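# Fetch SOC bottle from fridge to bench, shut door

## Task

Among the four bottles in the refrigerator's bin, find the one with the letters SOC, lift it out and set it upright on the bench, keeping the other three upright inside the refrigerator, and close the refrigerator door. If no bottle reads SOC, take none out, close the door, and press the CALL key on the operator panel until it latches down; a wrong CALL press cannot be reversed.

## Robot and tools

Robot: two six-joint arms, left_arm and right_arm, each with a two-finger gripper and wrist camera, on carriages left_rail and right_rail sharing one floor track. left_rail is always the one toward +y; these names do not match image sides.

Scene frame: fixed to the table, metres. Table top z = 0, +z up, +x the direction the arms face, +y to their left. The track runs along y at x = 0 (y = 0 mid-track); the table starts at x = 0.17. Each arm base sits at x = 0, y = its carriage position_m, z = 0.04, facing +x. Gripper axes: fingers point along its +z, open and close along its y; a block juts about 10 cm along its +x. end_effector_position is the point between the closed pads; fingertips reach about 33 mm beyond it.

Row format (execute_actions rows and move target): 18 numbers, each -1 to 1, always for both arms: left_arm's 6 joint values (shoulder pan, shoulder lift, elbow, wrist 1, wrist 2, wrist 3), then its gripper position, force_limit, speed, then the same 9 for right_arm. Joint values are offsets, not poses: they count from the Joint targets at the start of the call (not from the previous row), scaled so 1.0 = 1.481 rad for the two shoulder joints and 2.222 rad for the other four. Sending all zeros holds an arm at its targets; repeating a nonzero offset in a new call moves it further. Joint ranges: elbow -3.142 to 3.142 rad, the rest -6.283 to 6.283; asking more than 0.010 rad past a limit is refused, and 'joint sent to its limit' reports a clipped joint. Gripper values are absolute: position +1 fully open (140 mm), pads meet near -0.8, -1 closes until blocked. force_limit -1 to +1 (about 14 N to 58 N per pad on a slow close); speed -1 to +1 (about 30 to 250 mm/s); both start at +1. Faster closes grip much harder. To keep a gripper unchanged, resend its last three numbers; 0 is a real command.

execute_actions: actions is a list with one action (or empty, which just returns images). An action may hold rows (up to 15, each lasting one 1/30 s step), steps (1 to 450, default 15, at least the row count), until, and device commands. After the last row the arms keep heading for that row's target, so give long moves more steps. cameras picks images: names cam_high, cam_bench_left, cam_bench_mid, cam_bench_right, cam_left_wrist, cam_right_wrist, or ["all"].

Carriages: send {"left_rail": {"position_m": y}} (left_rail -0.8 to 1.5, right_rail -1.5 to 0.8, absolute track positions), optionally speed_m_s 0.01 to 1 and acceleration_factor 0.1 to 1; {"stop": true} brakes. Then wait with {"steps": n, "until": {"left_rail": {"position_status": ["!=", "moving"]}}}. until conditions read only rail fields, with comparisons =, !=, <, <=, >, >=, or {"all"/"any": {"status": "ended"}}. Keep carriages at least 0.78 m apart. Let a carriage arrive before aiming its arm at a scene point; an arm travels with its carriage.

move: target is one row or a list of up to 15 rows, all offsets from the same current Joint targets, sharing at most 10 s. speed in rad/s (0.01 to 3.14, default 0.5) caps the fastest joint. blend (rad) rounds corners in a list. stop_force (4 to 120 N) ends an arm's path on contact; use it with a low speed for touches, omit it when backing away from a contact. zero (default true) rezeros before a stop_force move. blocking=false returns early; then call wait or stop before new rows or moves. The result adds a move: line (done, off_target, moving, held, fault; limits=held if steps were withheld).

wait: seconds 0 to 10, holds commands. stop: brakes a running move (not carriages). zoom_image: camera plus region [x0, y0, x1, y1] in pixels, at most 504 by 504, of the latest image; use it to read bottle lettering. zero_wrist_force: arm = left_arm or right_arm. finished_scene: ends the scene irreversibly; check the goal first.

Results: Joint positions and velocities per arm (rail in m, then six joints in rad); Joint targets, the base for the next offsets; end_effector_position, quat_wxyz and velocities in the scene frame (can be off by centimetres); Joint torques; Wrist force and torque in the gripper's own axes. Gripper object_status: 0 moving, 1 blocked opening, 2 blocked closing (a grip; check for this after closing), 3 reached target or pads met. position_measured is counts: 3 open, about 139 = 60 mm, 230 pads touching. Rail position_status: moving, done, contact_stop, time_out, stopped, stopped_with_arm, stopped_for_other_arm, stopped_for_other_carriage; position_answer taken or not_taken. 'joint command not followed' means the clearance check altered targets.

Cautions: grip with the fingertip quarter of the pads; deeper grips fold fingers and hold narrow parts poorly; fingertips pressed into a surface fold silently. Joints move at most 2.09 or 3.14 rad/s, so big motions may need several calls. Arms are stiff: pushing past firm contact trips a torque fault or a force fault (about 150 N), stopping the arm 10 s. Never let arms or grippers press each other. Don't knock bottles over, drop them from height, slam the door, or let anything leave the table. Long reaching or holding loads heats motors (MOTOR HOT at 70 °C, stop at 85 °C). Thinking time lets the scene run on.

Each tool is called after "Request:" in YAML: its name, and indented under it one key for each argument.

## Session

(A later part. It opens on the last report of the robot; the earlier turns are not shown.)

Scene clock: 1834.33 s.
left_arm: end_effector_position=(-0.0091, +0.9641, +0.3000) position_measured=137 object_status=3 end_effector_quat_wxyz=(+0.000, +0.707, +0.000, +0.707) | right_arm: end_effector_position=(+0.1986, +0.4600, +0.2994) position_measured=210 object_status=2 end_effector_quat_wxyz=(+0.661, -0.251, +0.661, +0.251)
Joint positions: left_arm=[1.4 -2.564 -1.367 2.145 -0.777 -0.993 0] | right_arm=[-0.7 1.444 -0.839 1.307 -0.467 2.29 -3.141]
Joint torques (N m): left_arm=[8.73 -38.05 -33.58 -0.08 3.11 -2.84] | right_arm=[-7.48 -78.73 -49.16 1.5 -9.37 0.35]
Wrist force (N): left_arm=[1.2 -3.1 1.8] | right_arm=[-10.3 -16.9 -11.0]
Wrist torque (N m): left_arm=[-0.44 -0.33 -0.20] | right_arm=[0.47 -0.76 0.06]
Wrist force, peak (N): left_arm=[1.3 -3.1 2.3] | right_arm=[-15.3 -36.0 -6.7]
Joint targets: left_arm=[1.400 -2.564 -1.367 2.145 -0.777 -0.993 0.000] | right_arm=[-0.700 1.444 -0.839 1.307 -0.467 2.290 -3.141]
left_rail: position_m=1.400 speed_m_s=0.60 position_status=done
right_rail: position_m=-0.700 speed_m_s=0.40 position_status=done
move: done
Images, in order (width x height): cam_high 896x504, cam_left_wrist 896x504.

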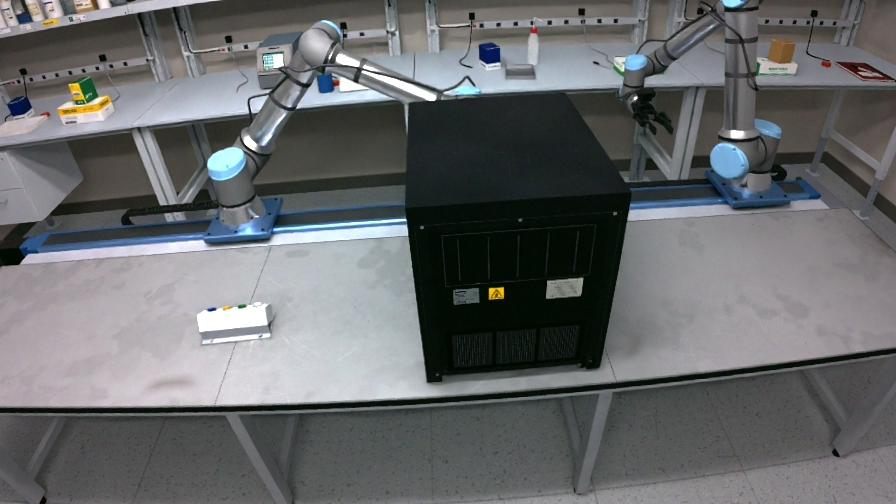

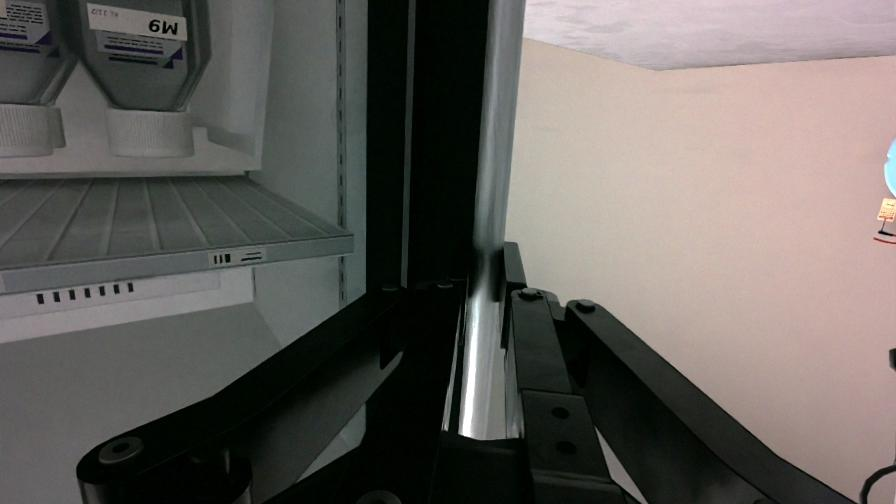

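Request:
move:
  target: [0,0,0,0,0,0,-0.07,1,-1,-0.021877,0.014018,-0.016863,0.00752,-0.002799,0,-0.98,0,-1]
  speed: 0.03
  stop_force: 30
  cameras: ["cam_left_wrist","cam_high"]

Scene clock: 1838.43 s.
left_arm: end_effector_position=(-0.0091, +0.9641, +0.3000) position_measured=137 object_status=3 end_effector_quat_wxyz=(+0.000, +0.707, +0.000, +0.707) | right_arm: end_effector_position=(+0.2369, +0.4680, +0.2994) position_measured=210 object_status=2 end_effector_quat_wxyz=(+0.664, -0.242, +0.664, +0.242)
Joint positions: left_arm=[1.4 -2.564 -1.367 2.145 -0.777 -0.993 0] | right_arm=[-0.7 1.411 -0.819 1.269 -0.45 2.283 -3.141]
Joint torques (N m): left_arm=[10.3 -34.73 -32.29 -0.39 2.45 -2.31] | right_arm=[-27.7 -89.92 -61.57 -2.73 -3.61 0.58]
Wrist force (N): left_arm=[1.5 -3.0 1.9] | right_arm=[-3.9 -16.5 -35.3]
Wrist torque (N m): left_arm=[-0.42 -0.38 -0.20] | right_arm=[0.34 -0.61 0.04]
Wrist force, peak (N): left_arm=[1.5 -3.4 1.8] | right_arm=[-14.1 -38.1 -30.7]
Joint targets: left_arm=[1.400 -2.564 -1.367 2.145 -0.777 -0.993 0.000] | right_arm=[-0.700 1.411 -0.819 1.269 -0.450 2.283 -3.141]
left_rail: position_m=1.400 speed_m_s=0.60 position_status=done
right_rail: position_m=-0.700 speed_m_s=0.40 position_status=done
move: done
Images, in order (width x height): cam_high 896x504, cam_left_wrist 896x504.

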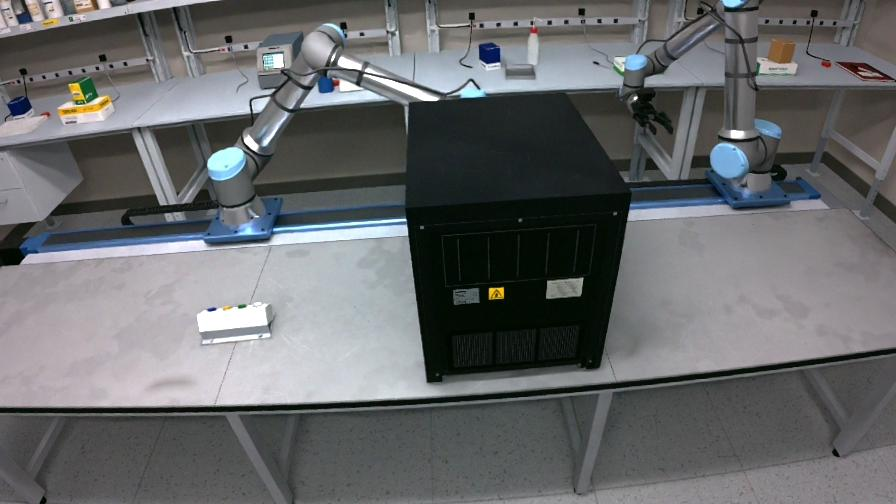

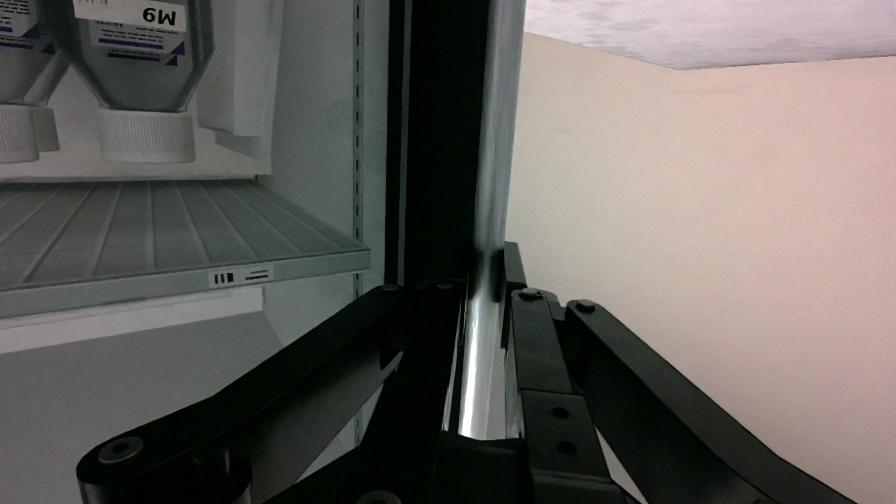

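Request:
execute_actions:
  actions:
    - {"rows":[[0,0,0,0,0,0,-0.07,1,-1,0,0,0,0,0,0,-0.36,0,-1]],"steps":45}
  cameras: ["cam_left_wrist"]

Scene clock: 1841.97 s.
left_arm: end_effector_position=(-0.0091, +0.9641, +0.3000) position_measured=137 object_status=3 end_effector_quat_wxyz=(+0.000, +0.707, +0.000, +0.707) | right_arm: end_effector_position=(+0.2369, +0.4680, +0.2994) position_measured=174 object_status=3 end_effector_quat_wxyz=(+0.664, -0.242, +0.664, +0.242)
Joint positions: left_arm=[1.4 -2.564 -1.367 2.145 -0.777 -0.993 0] | right_arm=[-0.7 1.411 -0.819 1.269 -0.45 2.283 -3.141]
Joint torques (N m): left_arm=[7.92 -36.47 -32.25 -0.49 2.33 -2.31] | right_arm=[10.92 -111.91 -36.73 -2.98 -0.77 0.34]
Wrist force (N): left_arm=[1.2 -3.1 1.7] | right_arm=[4.4 1.4 -1.1]
Wrist torque (N m): left_arm=[-0.44 -0.32 -0.20] | right_arm=[0.28 -1.07 0.10]
Wrist force, peak (N): left_arm=[1.5 -3.1 2.2] | right_arm=[-4.1 -17.0 -35.9]
Joint targets: left_arm=[1.400 -2.564 -1.367 2.145 -0.777 -0.993 0.000] | right_arm=[-0.700 1.411 -0.819 1.269 -0.450 2.283 -3.141]
left_rail: position_m=1.400 speed_m_s=0.60 position_status=done
right_rail: position_m=-0.700 speed_m_s=0.40 position_status=done
Images, in order (width x height): cam_left_wrist 896x504.

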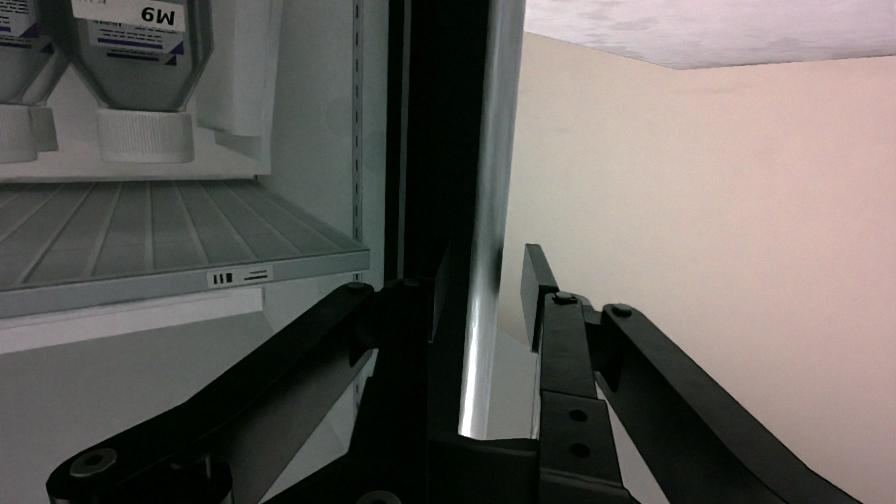

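Request:
move:
  target: [0,0,0,0,0,0,-0.07,1,-1,0.052073,-0.061155,0.072808,-0.032048,0.034703,0,-0.36,0,-1]
  speed: 0.1
  stop_force: 10
  cameras: ["cam_left_wrist","cam_right_wrist"]

Scene clock: 1846.63 s.
left_arm: end_effector_position=(-0.0091, +0.9641, +0.3000) position_measured=137 object_status=3 end_effector_quat_wxyz=(+0.000, +0.707, +0.000, +0.707) | right_arm: end_effector_position=(+0.1588, +0.4024, +0.2994) position_measured=174 object_status=3 end_effector_quat_wxyz=(+0.664, -0.242, +0.664, +0.242)
Joint positions: left_arm=[1.4 -2.564 -1.367 2.145 -0.777 -0.993 0] | right_arm=[-0.7 1.489 -0.909 1.431 -0.521 2.36 -3.141]
Joint torques (N m): left_arm=[9.74 -34.3 -33.52 -0.16 2.09 -2.44] | right_arm=[18 -120.84 -34.45 -5.43 2.75 0.61]
Wrist force (N): left_arm=[1.1 -2.9 1.7] | right_arm=[4.5 1.3 -1.3]
Wrist torque (N m): left_arm=[-0.40 -0.30 -0.19] | right_arm=[0.29 -1.13 0.19]
Wrist force, peak (N): left_arm=[1.4 -3.2 2.0] | right_arm=[4.9 1.5 -1.7]
Joint targets: left_arm=[1.400 -2.564 -1.367 2.145 -0.777 -0.993 0.000] | right_arm=[-0.700 1.489 -0.909 1.431 -0.521 2.360 -3.141]
left_rail: position_m=1.400 speed_m_s=0.60 position_status=done
right_rail: position_m=-0.700 speed_m_s=0.40 position_status=done
move: done
Images, in order (width x height): cam_left_wrist 896x504, cam_right_wrist 896x504.

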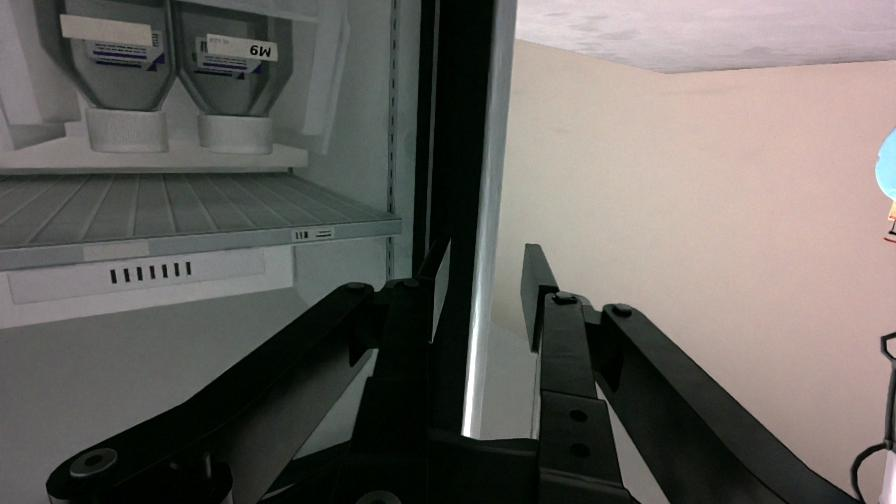

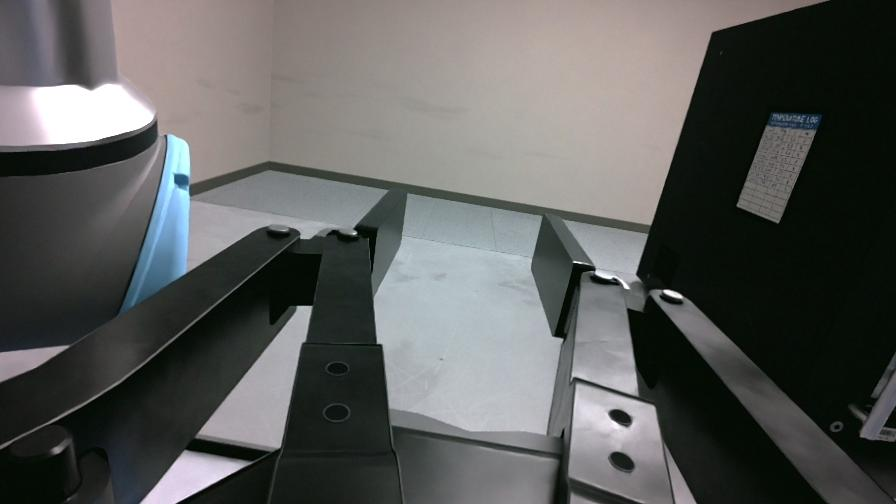

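Request:
execute_actions:
  actions:
    - {"right_rail":{"position_m":-1.3,"speed_m_s":0.6,"acceleration_factor":0.5},"steps":200,"until":{"right_rail":{"position_status":["!=","moving"]}}}
  cameras: ["cam_high","cam_bench_right","cam_bench_mid"]

Scene clock: 1862.97 s.
left_arm: end_effector_position=(-0.0091, +0.9641, +0.3000) position_measured=137 object_status=3 end_effector_quat_wxyz=(+0.000, +0.707, +0.000, +0.707) | right_arm: end_effector_position=(+0.1588, -0.1976, +0.2995) position_measured=174 object_status=3 end_effector_quat_wxyz=(+0.664, -0.242, +0.664, +0.242)
Joint positions: left_arm=[1.4 -2.564 -1.367 2.145 -0.777 -0.993 0] | right_arm=[-1.3 1.489 -0.909 1.431 -0.521 2.36 -3.141]
Joint torques (N m): left_arm=[8.16 -36.62 -32.83 -0.52 2.46 -2.13] | right_arm=[-0.84 -101.21 -50.47 0.06 1.54 0.48]
Wrist force (N): left_arm=[1.2 -2.9 2.0] | right_arm=[4.7 1.3 -1.5]
Wrist torque (N m): left_arm=[-0.41 -0.31 -0.20] | right_arm=[0.29 -1.18 0.19]
Wrist force, peak (N): left_arm=[1.3 -3.5 2.0] | right_arm=[4.8 2.6 -0.7]
Joint targets: left_arm=[1.400 -2.564 -1.367 2.145 -0.777 -0.993 0.000] | right_arm=[-1.300 1.489 -0.909 1.431 -0.521 2.360 -3.141]
Tool commands: left_gripper/position=-0.07 left_gripper/force_limit=+1.0 left_gripper/speed=-1.0 right_gripper/position=-0.36 right_gripper/force_limit=+0.0 right_gripper/speed=-1.0
left_rail: position_m=1.400 speed_m_s=0.60 position_status=done
right_rail: position_m=-1.300 speed_m_s=0.60 position_status=done
Images, in order (width x height): cam_high 896x504, cam_bench_mid 896x504, cam_bench_right 896x504.

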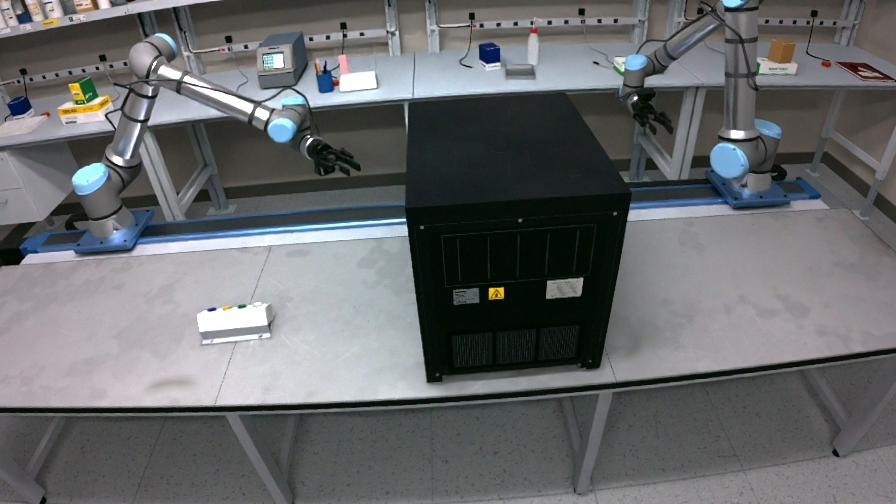

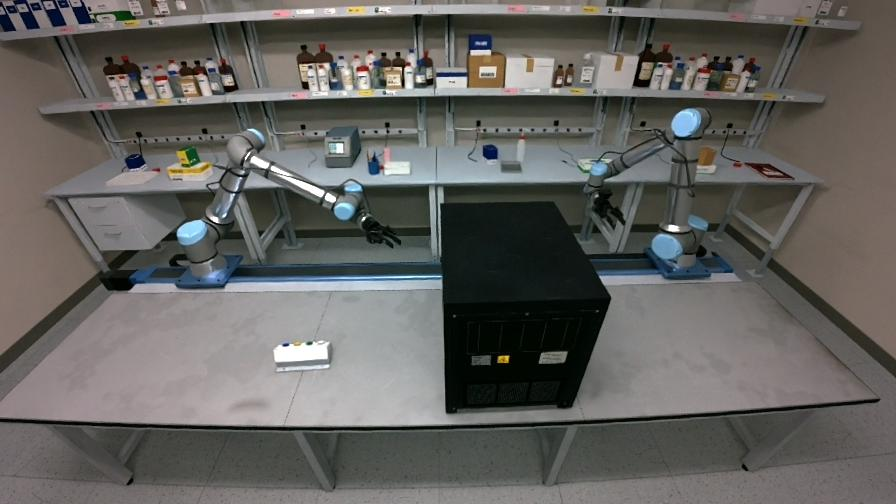

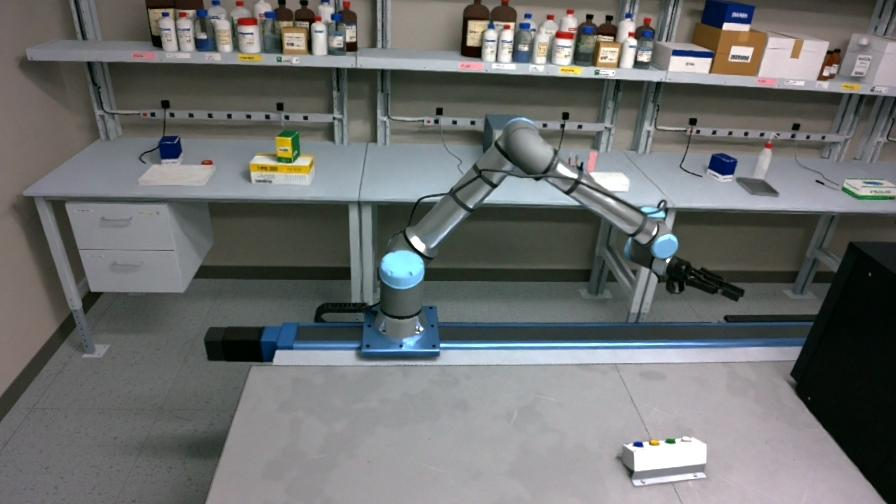

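Request:
move:
  target: [0,0,0,0,0,0,-0.07,1,-1,-0.217306,-0.238535,0.031589,0.636805,-0.003812,-0.97163,-1,0,-1]
  speed: 0.7
  cameras: ["cam_left_wrist","cam_bench_mid"]

Scene clock: 1882.80 s.
left_arm: end_effector_position=(-0.0091, +0.9641, +0.3000) position_measured=137 object_status=3 end_effector_quat_wxyz=(+0.000, +0.707, +0.000, +0.707) | right_arm: end_effector_position=(+0.3496, -0.6495, +0.3996) position_measured=232 object_status=3 end_effector_quat_wxyz=(+0.000, +0.906, +0.000, +0.423)
Joint positions: left_arm=[1.4 -2.564 -1.367 2.145 -0.777 -0.993 0] | right_arm=[-1.3 1.167 -1.263 1.501 0.893 2.352 -5.299]
Joint torques (N m): left_arm=[8.13 -38.23 -30.92 -0.62 2.49 -2.06] | right_arm=[-17.3 -89.24 -34.03 6.78 -1.32 -3.45]
Wrist force (N): left_arm=[1.1 -3.0 1.8] | right_arm=[4.2 2.2 -1.0]
Wrist torque (N m): left_arm=[-0.42 -0.31 -0.20] | right_arm=[0.46 -0.96 -0.11]
Wrist force, peak (N): left_arm=[1.4 -3.5 1.9] | right_arm=[5.2 3.7 -1.6]
Joint targets: left_arm=[1.400 -2.564 -1.367 2.145 -0.777 -0.993 0.000] | right_arm=[-1.300 1.167 -1.263 1.501 0.894 2.352 -5.300]
left_rail: position_m=1.400 speed_m_s=0.60 position_status=done
right_rail: position_m=-1.300 speed_m_s=0.60 position_status=done
move: done
Images, in order (width x height): cam_bench_mid 896x504, cam_left_wrist 896x504.

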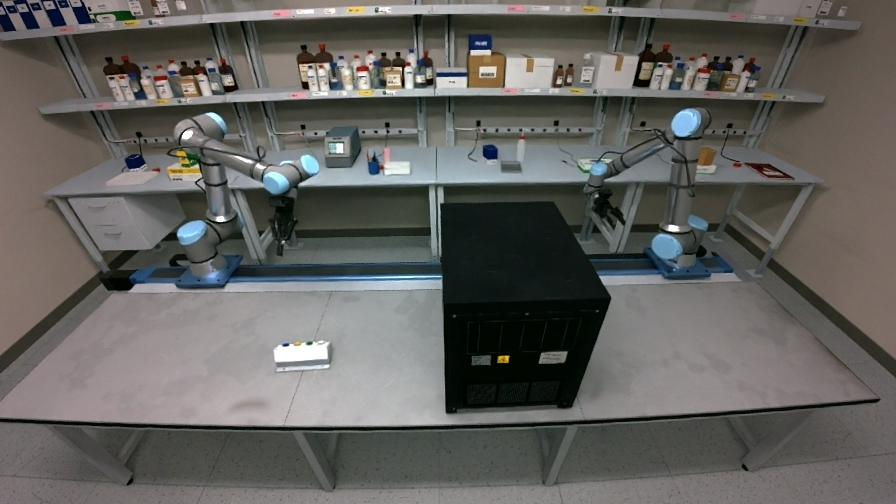

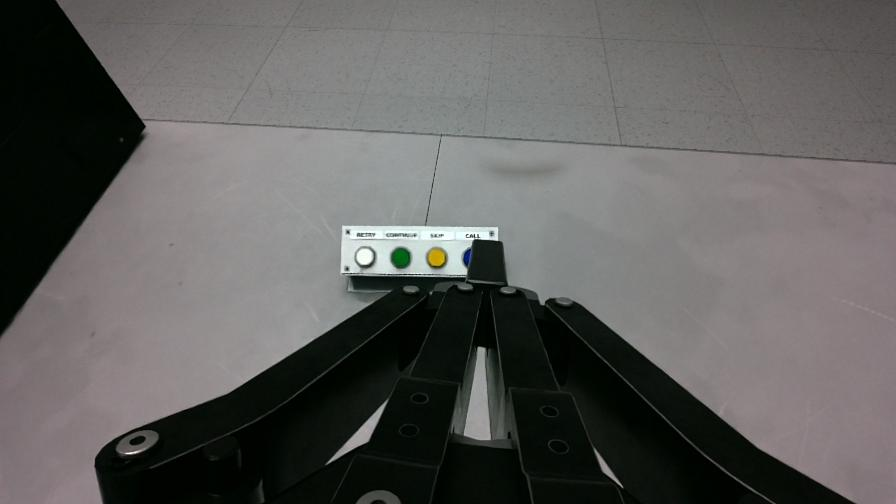

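Request:
move:
  target: [0,0,0,0,0,0,-0.07,1,-1,-0.202512,0.149649,-0.018479,-0.033056,-0.186908,-0.080342,-1,0,-1]
  speed: 0.25
  stop_force: 10
  cameras: ["cam_left_wrist","cam_bench_right","cam_bench_mid"]

Scene clock: 1904.20 s.
left_arm: end_effector_position=(-0.0091, +0.9641, +0.3000) position_measured=137 object_status=3 end_effector_quat_wxyz=(+0.000, +0.707, +0.000, +0.707) | right_arm: end_effector_position=(+0.4922, -0.6397, +0.1771) position_measured=232 object_status=3 end_effector_quat_wxyz=(+0.000, +0.970, +0.000, +0.242)
Joint positions: left_arm=[1.4 -2.564 -1.367 2.145 -0.777 -0.993 0] | right_arm=[-1.3 0.867 -1.041 1.46 0.82 1.937 -5.478]
Joint torques (N m): left_arm=[10.19 -37.46 -30.81 -0.18 2.47 -1.77] | right_arm=[-18.73 -74.71 -46.85 0.71 -1.79 -3.79]
Wrist force (N): left_arm=[1.6 -2.9 1.7] | right_arm=[4.4 2.8 -0.8]
Wrist torque (N m): left_arm=[-0.40 -0.42 -0.19] | right_arm=[0.59 -0.90 -0.02]
Wrist force, peak (N): left_arm=[1.4 -3.4 1.7] | right_arm=[4.8 2.9 -3.1]
Joint targets: left_arm=[1.400 -2.564 -1.367 2.145 -0.777 -0.993 0.000] | right_arm=[-1.300 0.867 -1.041 1.460 0.820 1.937 -5.478]
left_rail: position_m=1.400 speed_m_s=0.60 position_status=done
right_rail: position_m=-1.300 speed_m_s=0.60 position_status=done
move: done
Images, in order (width x height): cam_bench_mid 896x504, cam_bench_right 896x504, cam_left_wrist 896x504.

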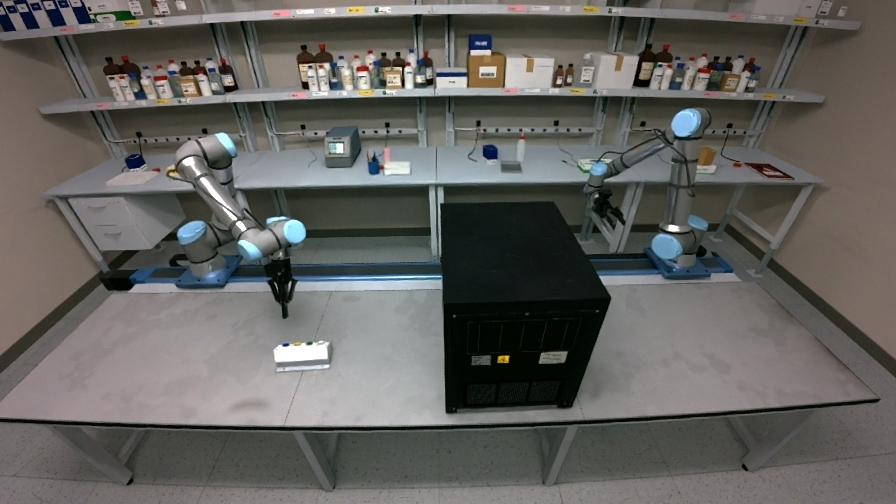

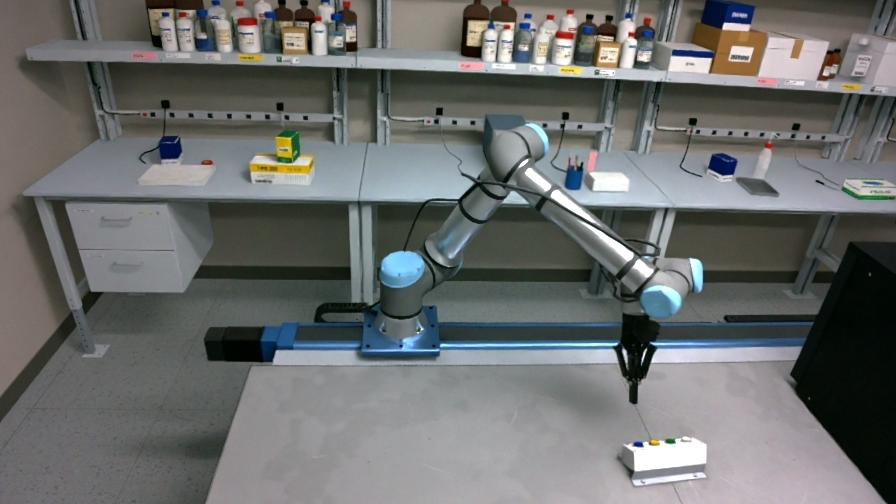

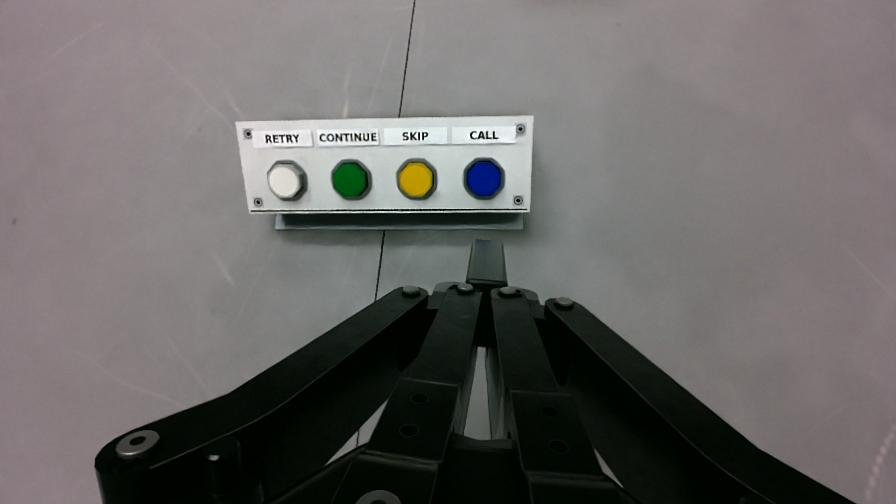

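Request:
zoom_image:
  camera: "cam_bench_right"
  region: [590, 340, 740, 504]

Request:
zoom_image:
  camera: "cam_left_wrist"
  region: [220, 90, 560, 300]

Scaled by 3.073 from the camera's 896x504 image, which has a finer 1280x720 frame.

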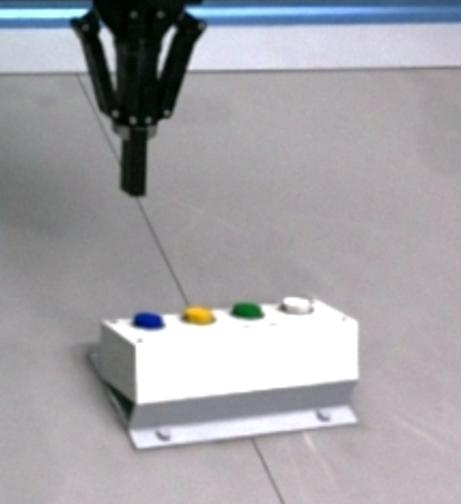

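Scaled by 1.482 from the camera's 896x504 image, which has a finer 1280x720 frame.

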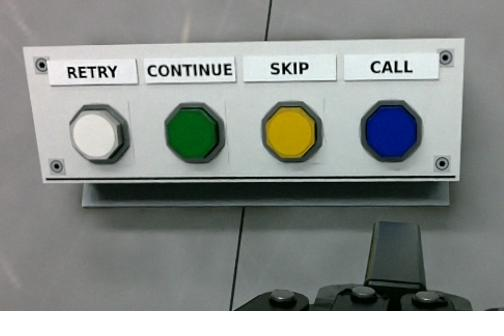

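Request:
zoom_image:
  camera: "cam_left_wrist"
  region: [240, 150, 520, 300]

Scaled by 1.800 from the camera's 896x504 image, which has a finer 1280x720 frame.

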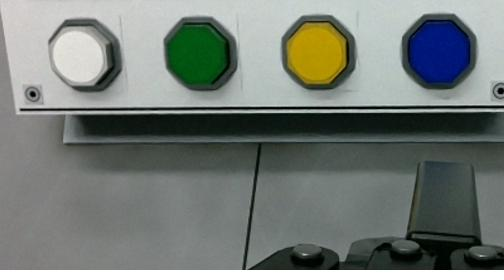

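Request:
execute_actions:
  actions: []
  cameras: ["cam_left_wrist"]

Scene clock: 1941.37 s.
left_arm: end_effector_position=(-0.0091, +0.9641, +0.3000) position_measured=137 object_status=3 end_effector_quat_wxyz=(+0.000, +0.707, +0.000, +0.707) | right_arm: end_effector_position=(+0.4922, -0.6397, +0.1771) position_measured=232 object_status=3 end_effector_quat_wxyz=(+0.000, +0.970, +0.000, +0.242)
Joint positions: left_arm=[1.4 -2.564 -1.367 2.145 -0.777 -0.993 0] | right_arm=[-1.3 0.867 -1.041 1.46 0.82 1.937 -5.478]
Joint velocities: within noise
Joint torques (N m): left_arm=[6.41 -38.76 -29.88 0.16 2.4 -1.47] | right_arm=[-15.85 -73.38 -47.47 0.98 -1.93 -3.58]
Wrist force (N): left_arm=[1.5 -2.8 1.7] | right_arm=[4.7 3.0 -0.5]
Wrist torque (N m): left_arm=[-0.37 -0.39 -0.19] | right_arm=[0.61 -0.98 -0.02]
Wrist force, peak (N): left_arm=[1.5 -3.4 2.0] | right_arm=[4.7 3.4 -0.5]
Joint targets: left_arm=[1.400 -2.564 -1.367 2.145 -0.777 -0.993 0.000] | right_arm=[-1.300 0.867 -1.041 1.460 0.820 1.937 -5.478]
Tool commands: left_gripper/position=-0.07 left_gripper/force_limit=+1.0 left_gripper/speed=-1.0 right_gripper/position=-1.0 right_gripper/force_limit=+0.0 right_gripper/speed=-1.0
left_rail: position_m=1.400 speed_m_s=0.60 position_status=done
right_rail: position_m=-1.300 speed_m_s=0.60 position_status=done
Images, in order (width x height): cam_left_wrist 896x504.

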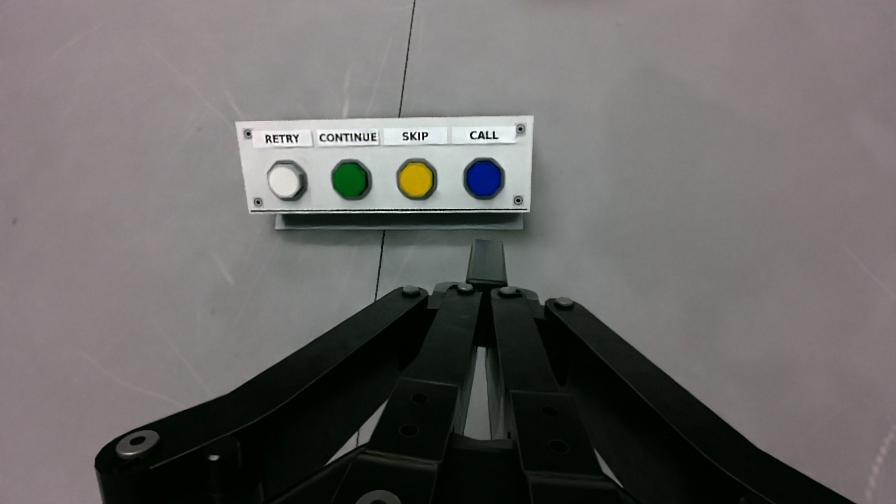

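Request:
move:
  target: [0,0,0,0,0,0,-0.07,1,-1,-0.024375,0.023005,-0.025756,0.004671,-0.005428,-0.016395,-1,0,-1]
  speed: 0.1
  stop_force: 8
  cameras: ["cam_left_wrist","cam_bench_right"]

Request:
zoom_image:
  camera: "cam_left_wrist"
  region: [180, 150, 560, 320]

Request:
zoom_image:
  camera: "cam_bench_right"
  region: [590, 340, 740, 504]

Scene clock: 1949.17 s.
left_arm: end_effector_position=(-0.0091, +0.9641, +0.3000) position_measured=137 object_status=3 end_effector_quat_wxyz=(+0.000, +0.707, +0.000, +0.707) | right_arm: end_effector_position=(+0.5317, -0.6347, +0.1769) position_measured=232 object_status=3 end_effector_quat_wxyz=(+0.000, +0.970, +0.000, +0.242)
Joint positions: left_arm=[1.4 -2.564 -1.367 2.145 -0.777 -0.993 0] | right_arm=[-1.3 0.831 -1.007 1.403 0.831 1.925 -5.515]
Joint torques (N m): left_arm=[11.64 -38.07 -29.81 -0.35 2.31 -1.17] | right_arm=[-18.28 -76.49 -47.45 6.85 -1.83 -3.86]
Wrist force (N): left_arm=[1.7 -3.2 1.9] | right_arm=[4.8 2.3 -0.5]
Wrist torque (N m): left_arm=[-0.47 -0.45 -0.20] | right_arm=[0.48 -1.09 -0.01]
Wrist force, peak (N): left_arm=[1.4 -3.3 2.2] | right_arm=[5.2 2.6 -0.5]
Joint targets: left_arm=[1.400 -2.564 -1.367 2.145 -0.777 -0.993 0.000] | right_arm=[-1.300 0.831 -1.007 1.403 0.831 1.925 -5.515]
left_rail: position_m=1.400 speed_m_s=0.60 position_status=done
right_rail: position_m=-1.300 speed_m_s=0.60 position_status=done
move: done
Images, in order (width x height): cam_bench_right 896x504, cam_left_wrist 896x504.

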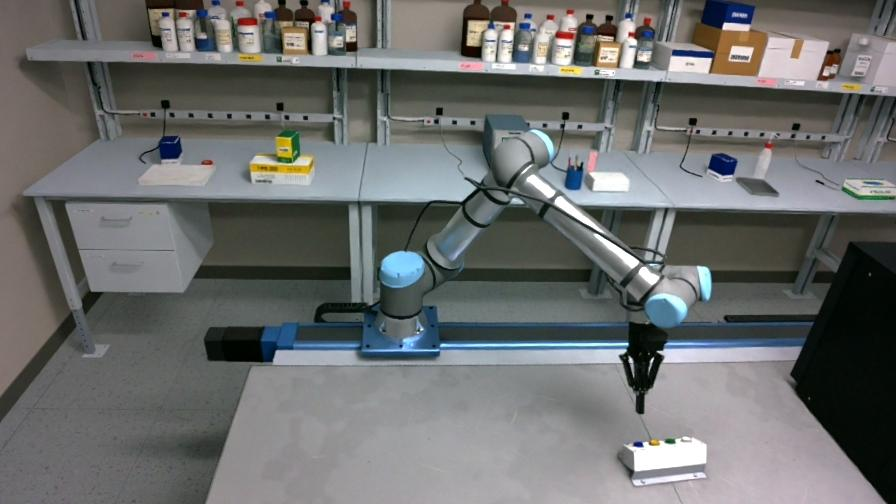

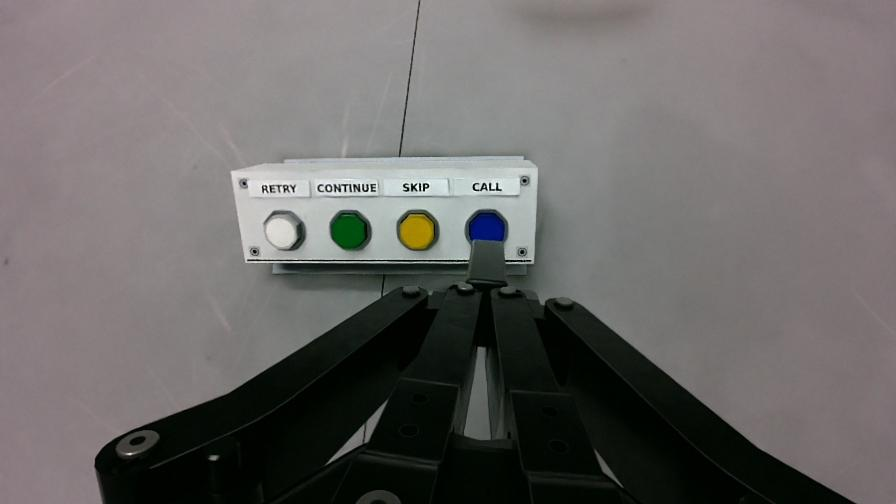

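Scaled by 1.326 from the camera's 896x504 image, which has a finer 1280x720 frame.

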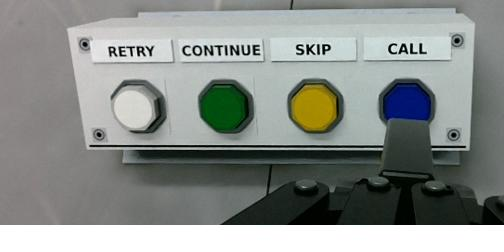

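Scaled by 3.073 from the camera's 896x504 image, which has a finer 1280x720 frame.

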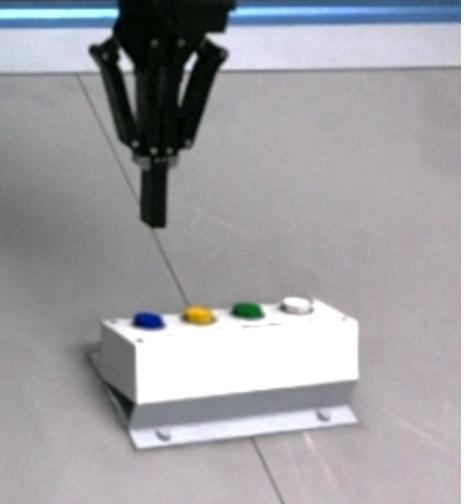

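Request:
move:
  target: [0,0,0,0,0,0,-0.07,1,-1,-0.036199,0.048731,-0.02874,0.018965,-0.034415,-0.014757,-1,0,-1]
  speed: 0.06
  stop_force: 6
  cameras: ["cam_left_wrist","cam_bench_right"]

Request:
zoom_image:
  camera: "cam_left_wrist"
  region: [260, 120, 560, 320]

Request:
zoom_image:
  camera: "cam_bench_right"
  region: [590, 340, 740, 504]

Scene clock: 1973.37 s.
left_arm: end_effector_position=(-0.0091, +0.9641, +0.3000) position_measured=137 object_status=3 end_effector_quat_wxyz=(+0.000, +0.707, +0.000, +0.707) | right_arm: end_effector_position=(+0.5634, -0.6326, +0.1405) position_measured=232 object_status=3 end_effector_quat_wxyz=(+0.000, +0.980, +0.000, +0.199)
Joint positions: left_arm=[1.4 -2.564 -1.367 2.145 -0.777 -0.993 0] | right_arm=[-1.3 0.777 -0.935 1.339 0.873 1.848 -5.548]
Joint torques (N m): left_arm=[9.81 -36.94 -30.32 -0.14 2.76 -1.22] | right_arm=[-17.92 -82.62 -46.9 7.05 -2.32 -3.6]
Wrist force (N): left_arm=[1.2 -2.9 1.6] | right_arm=[4.4 2.5 -0.4]
Wrist torque (N m): left_arm=[-0.39 -0.32 -0.20] | right_arm=[0.47 -1.03 -0.04]
Wrist force, peak (N): left_arm=[1.4 -3.2 2.2] | right_arm=[4.9 2.8 -0.8]
Joint targets: left_arm=[1.400 -2.564 -1.367 2.145 -0.777 -0.993 0.000] | right_arm=[-1.300 0.777 -0.935 1.339 0.873 1.848 -5.548]
left_rail: position_m=1.400 speed_m_s=0.60 position_status=done
right_rail: position_m=-1.300 speed_m_s=0.60 position_status=done
move: done
Images, in order (width x height): cam_bench_right 896x504, cam_left_wrist 896x504.

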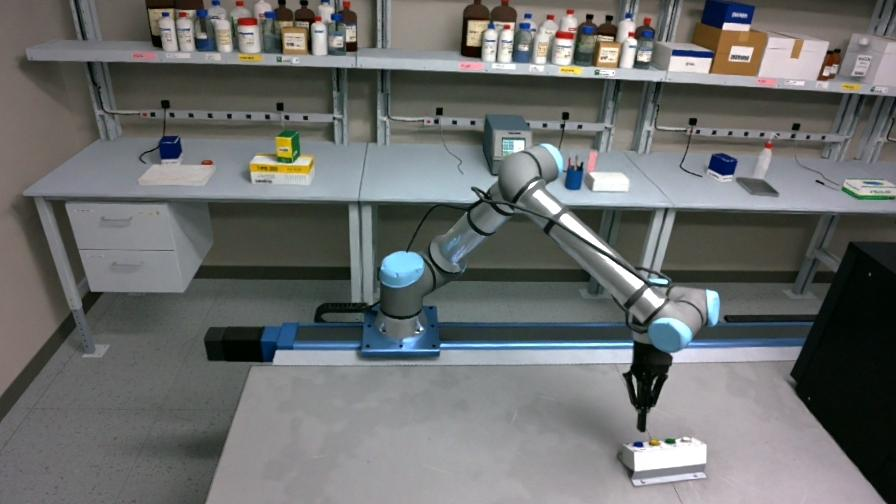

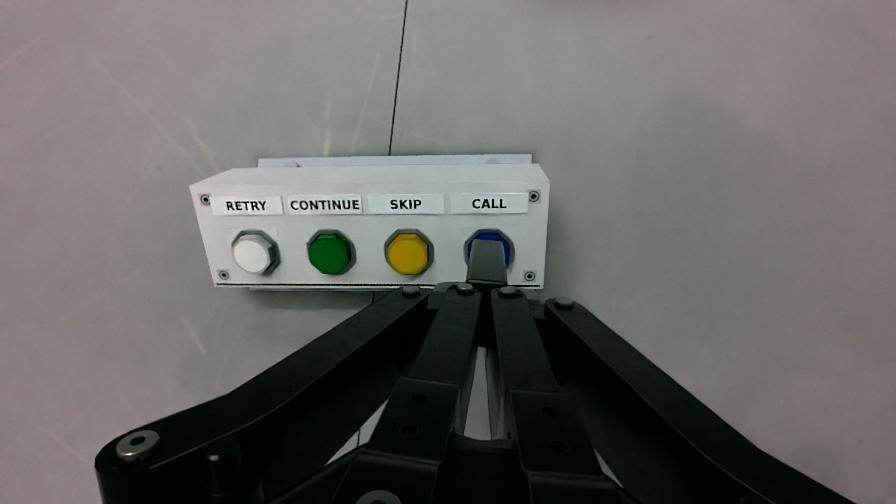

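Scaled by 1.680 from the camera's 896x504 image, which has a finer 1280x720 frame.

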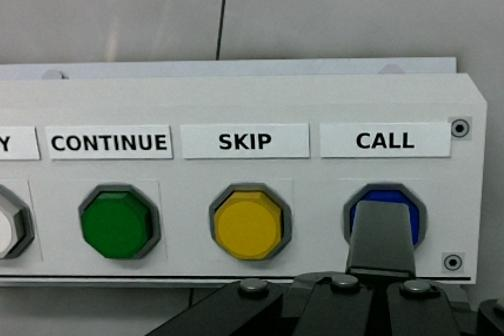

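Scaled by 3.073 from the camera's 896x504 image, which has a finer 1280x720 frame.

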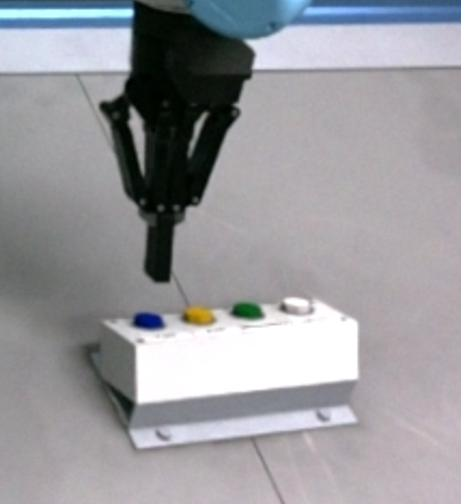

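Request:
move:
  target: [0,0,0,0,0,0,-0.07,1,-1,-0.004705,0.013018,0.00083,-0.010349,-0.000912,-0.003108,-1,0,-1]
  speed: 0.015
  stop_force: 4
  cameras: ["cam_left_wrist","cam_bench_right"]

Request:
zoom_image:
  camera: "cam_left_wrist"
  region: [360, 160, 560, 320]

Request:
zoom_image:
  camera: "cam_bench_right"
  region: [600, 400, 720, 500]

Scene clock: 1986.87 s.
left_arm: end_effector_position=(-0.0091, +0.9641, +0.3000) position_measured=137 object_status=3 end_effector_quat_wxyz=(+0.000, +0.707, +0.000, +0.707) | right_arm: end_effector_position=(+0.5713, -0.6324, +0.1222) position_measured=232 object_status=3 end_effector_quat_wxyz=(+0.000, +0.980, +0.000, +0.199)
Joint positions: left_arm=[1.4 -2.564 -1.367 2.145 -0.777 -0.993 0] | right_arm=[-1.3 0.77 -0.915 1.341 0.85 1.846 -5.555]
Joint torques (N m): left_arm=[9.5 -37.45 -28.92 -0.2 2.31 -0.48] | right_arm=[-18.59 -83.85 -31.2 0.93 -2.31 -3.88]
Wrist force (N): left_arm=[1.2 -2.9 1.7] | right_arm=[4.5 2.7 -0.4]
Wrist torque (N m): left_arm=[-0.40 -0.34 -0.20] | right_arm=[0.48 -1.04 -0.02]
Wrist force, peak (N): left_arm=[1.6 -3.3 2.0] | right_arm=[4.6 2.6 -0.5]
Joint targets: left_arm=[1.400 -2.564 -1.367 2.145 -0.777 -0.993 0.000] | right_arm=[-1.300 0.770 -0.915 1.341 0.850 1.846 -5.555]
left_rail: position_m=1.400 speed_m_s=0.60 position_status=done
right_rail: position_m=-1.300 speed_m_s=0.60 position_status=done
move: done
Images, in order (width x height): cam_bench_right 896x504, cam_left_wrist 896x504.

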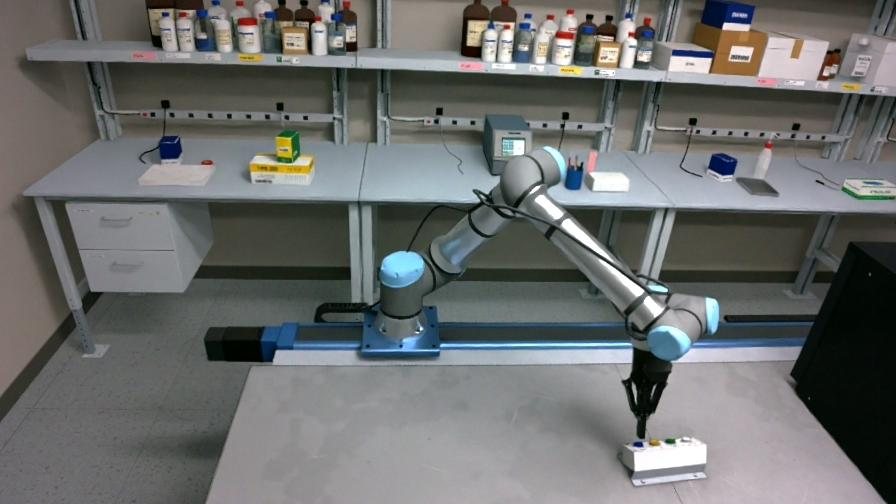

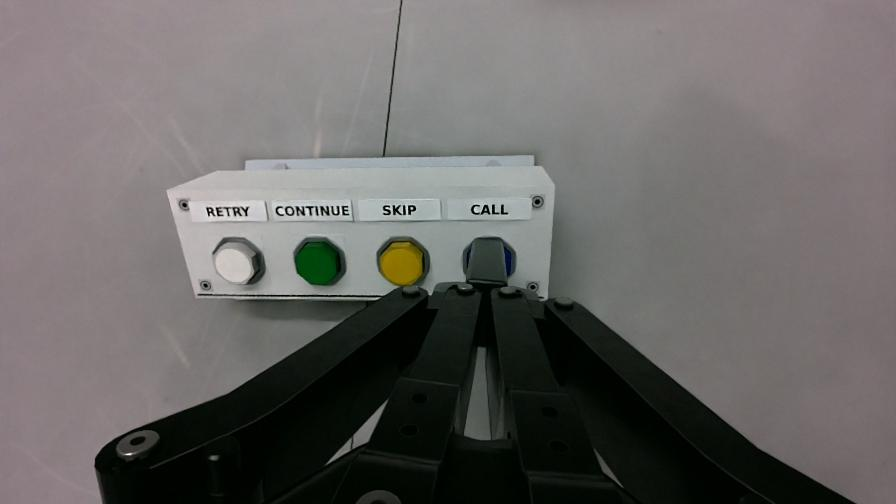

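Scaled by 2.520 from the camera's 896x504 image, which has a finer 1280x720 frame.

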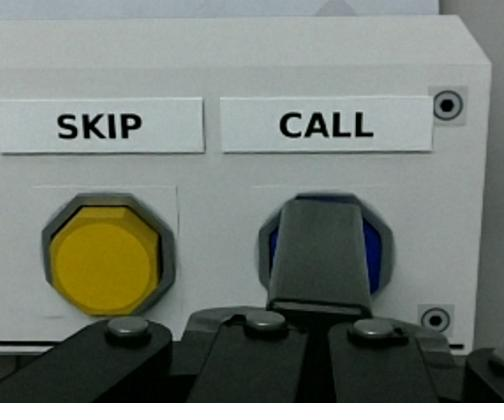

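Scaled by 4.200 from the camera's 896x504 image, which has a finer 1280x720 frame.

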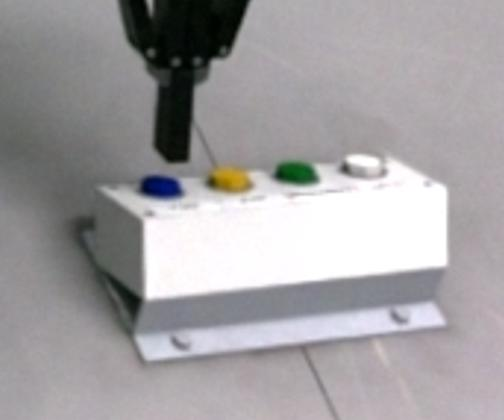

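Request:
move:
  target: [0,0,0,0,0,0,-0.07,1,-1,-0.005882,0.016273,0.001038,-0.012936,-0.00114,-0.003886,-1,0,-1]
  speed: 0.01
  stop_force: 6
  cameras: ["cam_left_wrist"]

Request:
zoom_image:
  camera: "cam_left_wrist"
  region: [200, 160, 580, 320]

Scene clock: 1994.03 s.
left_arm: end_effector_position=(-0.0091, +0.9641, +0.3000) position_measured=137 object_status=3 end_effector_quat_wxyz=(+0.000, +0.707, +0.000, +0.707) | right_arm: end_effector_position=(+0.5797, -0.6325, +0.1023) position_measured=232 object_status=3 end_effector_quat_wxyz=(+0.000, +0.980, +0.000, +0.199)
Joint positions: left_arm=[1.4 -2.564 -1.367 2.145 -0.777 -0.993 0] | right_arm=[-1.3 0.762 -0.895 1.343 0.825 1.844 -5.562]
Joint torques (N m): left_arm=[8.98 -37.09 -27.85 -0.38 2.45 -0.98] | right_arm=[11.38 -111.89 -42.6 7.07 3.21 1.9]
Wrist force (N): left_arm=[1.1 -2.9 2.0] | right_arm=[4.8 1.1 -5.7]
Wrist torque (N m): left_arm=[-0.39 -0.31 -0.20] | right_arm=[0.59 -0.99 0.00]
Wrist force, peak (N): left_arm=[1.6 -3.1 2.0] | right_arm=[7.3 1.8 -7.0]
Joint targets: left_arm=[1.400 -2.564 -1.367 2.145 -0.777 -0.993 0.000] | right_arm=[-1.300 0.762 -0.895 1.343 0.825 1.844 -5.562]
left_rail: position_m=1.400 speed_m_s=0.60 position_status=done
right_rail: position_m=-1.300 speed_m_s=0.60 position_status=done
move: contact (right_arm)
Images, in order (width x height): cam_left_wrist 896x504.

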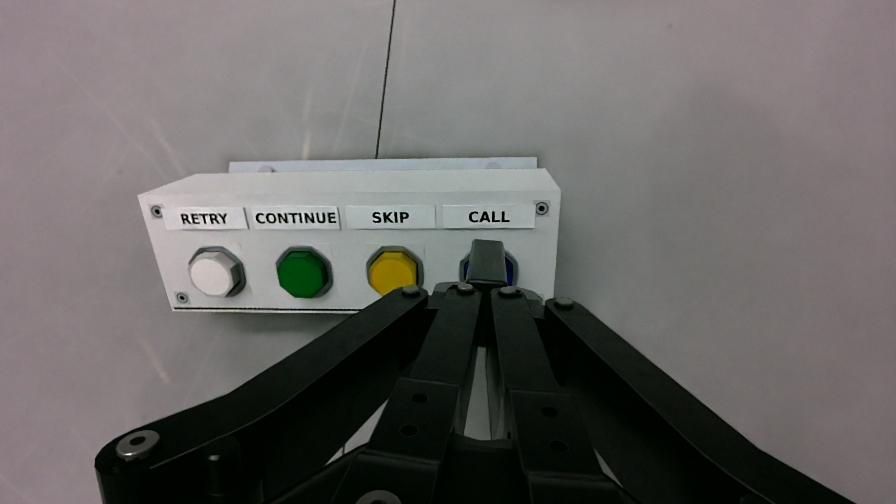

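Scaled by 1.326 from the camera's 896x504 image, which has a finer 1280x720 frame.

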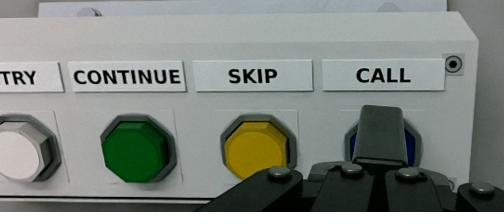

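Request:
move:
  target: [0,0,0,0,0,0,-0.07,1,-1,-0.003529,0.009764,0.000623,-0.007762,-0.000684,-0.002331,-1,0,-1]
  speed: 0.008
  stop_force: 25
  cameras: ["cam_left_wrist","cam_bench_right"]

Request:
zoom_image:
  camera: "cam_left_wrist"
  region: [200, 160, 580, 320]

Request:
zoom_image:
  camera: "cam_bench_right"
  region: [600, 400, 720, 500]

speed must be a number from 0.01 to 3.14 (rad/s); nothing of the call was run

Scaled by 1.326 from the camera's 896x504 image, which has a finer 1280x720 frame.

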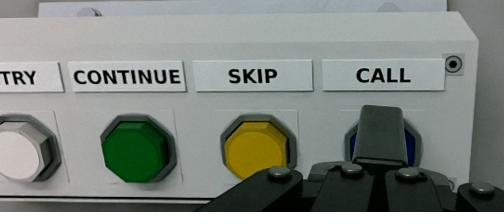

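This scene's latest camera images include none from cam_bench_right. They are from: cam_left_wrist. cam_bench_right's image comes with the result of a call that names it in "cameras".


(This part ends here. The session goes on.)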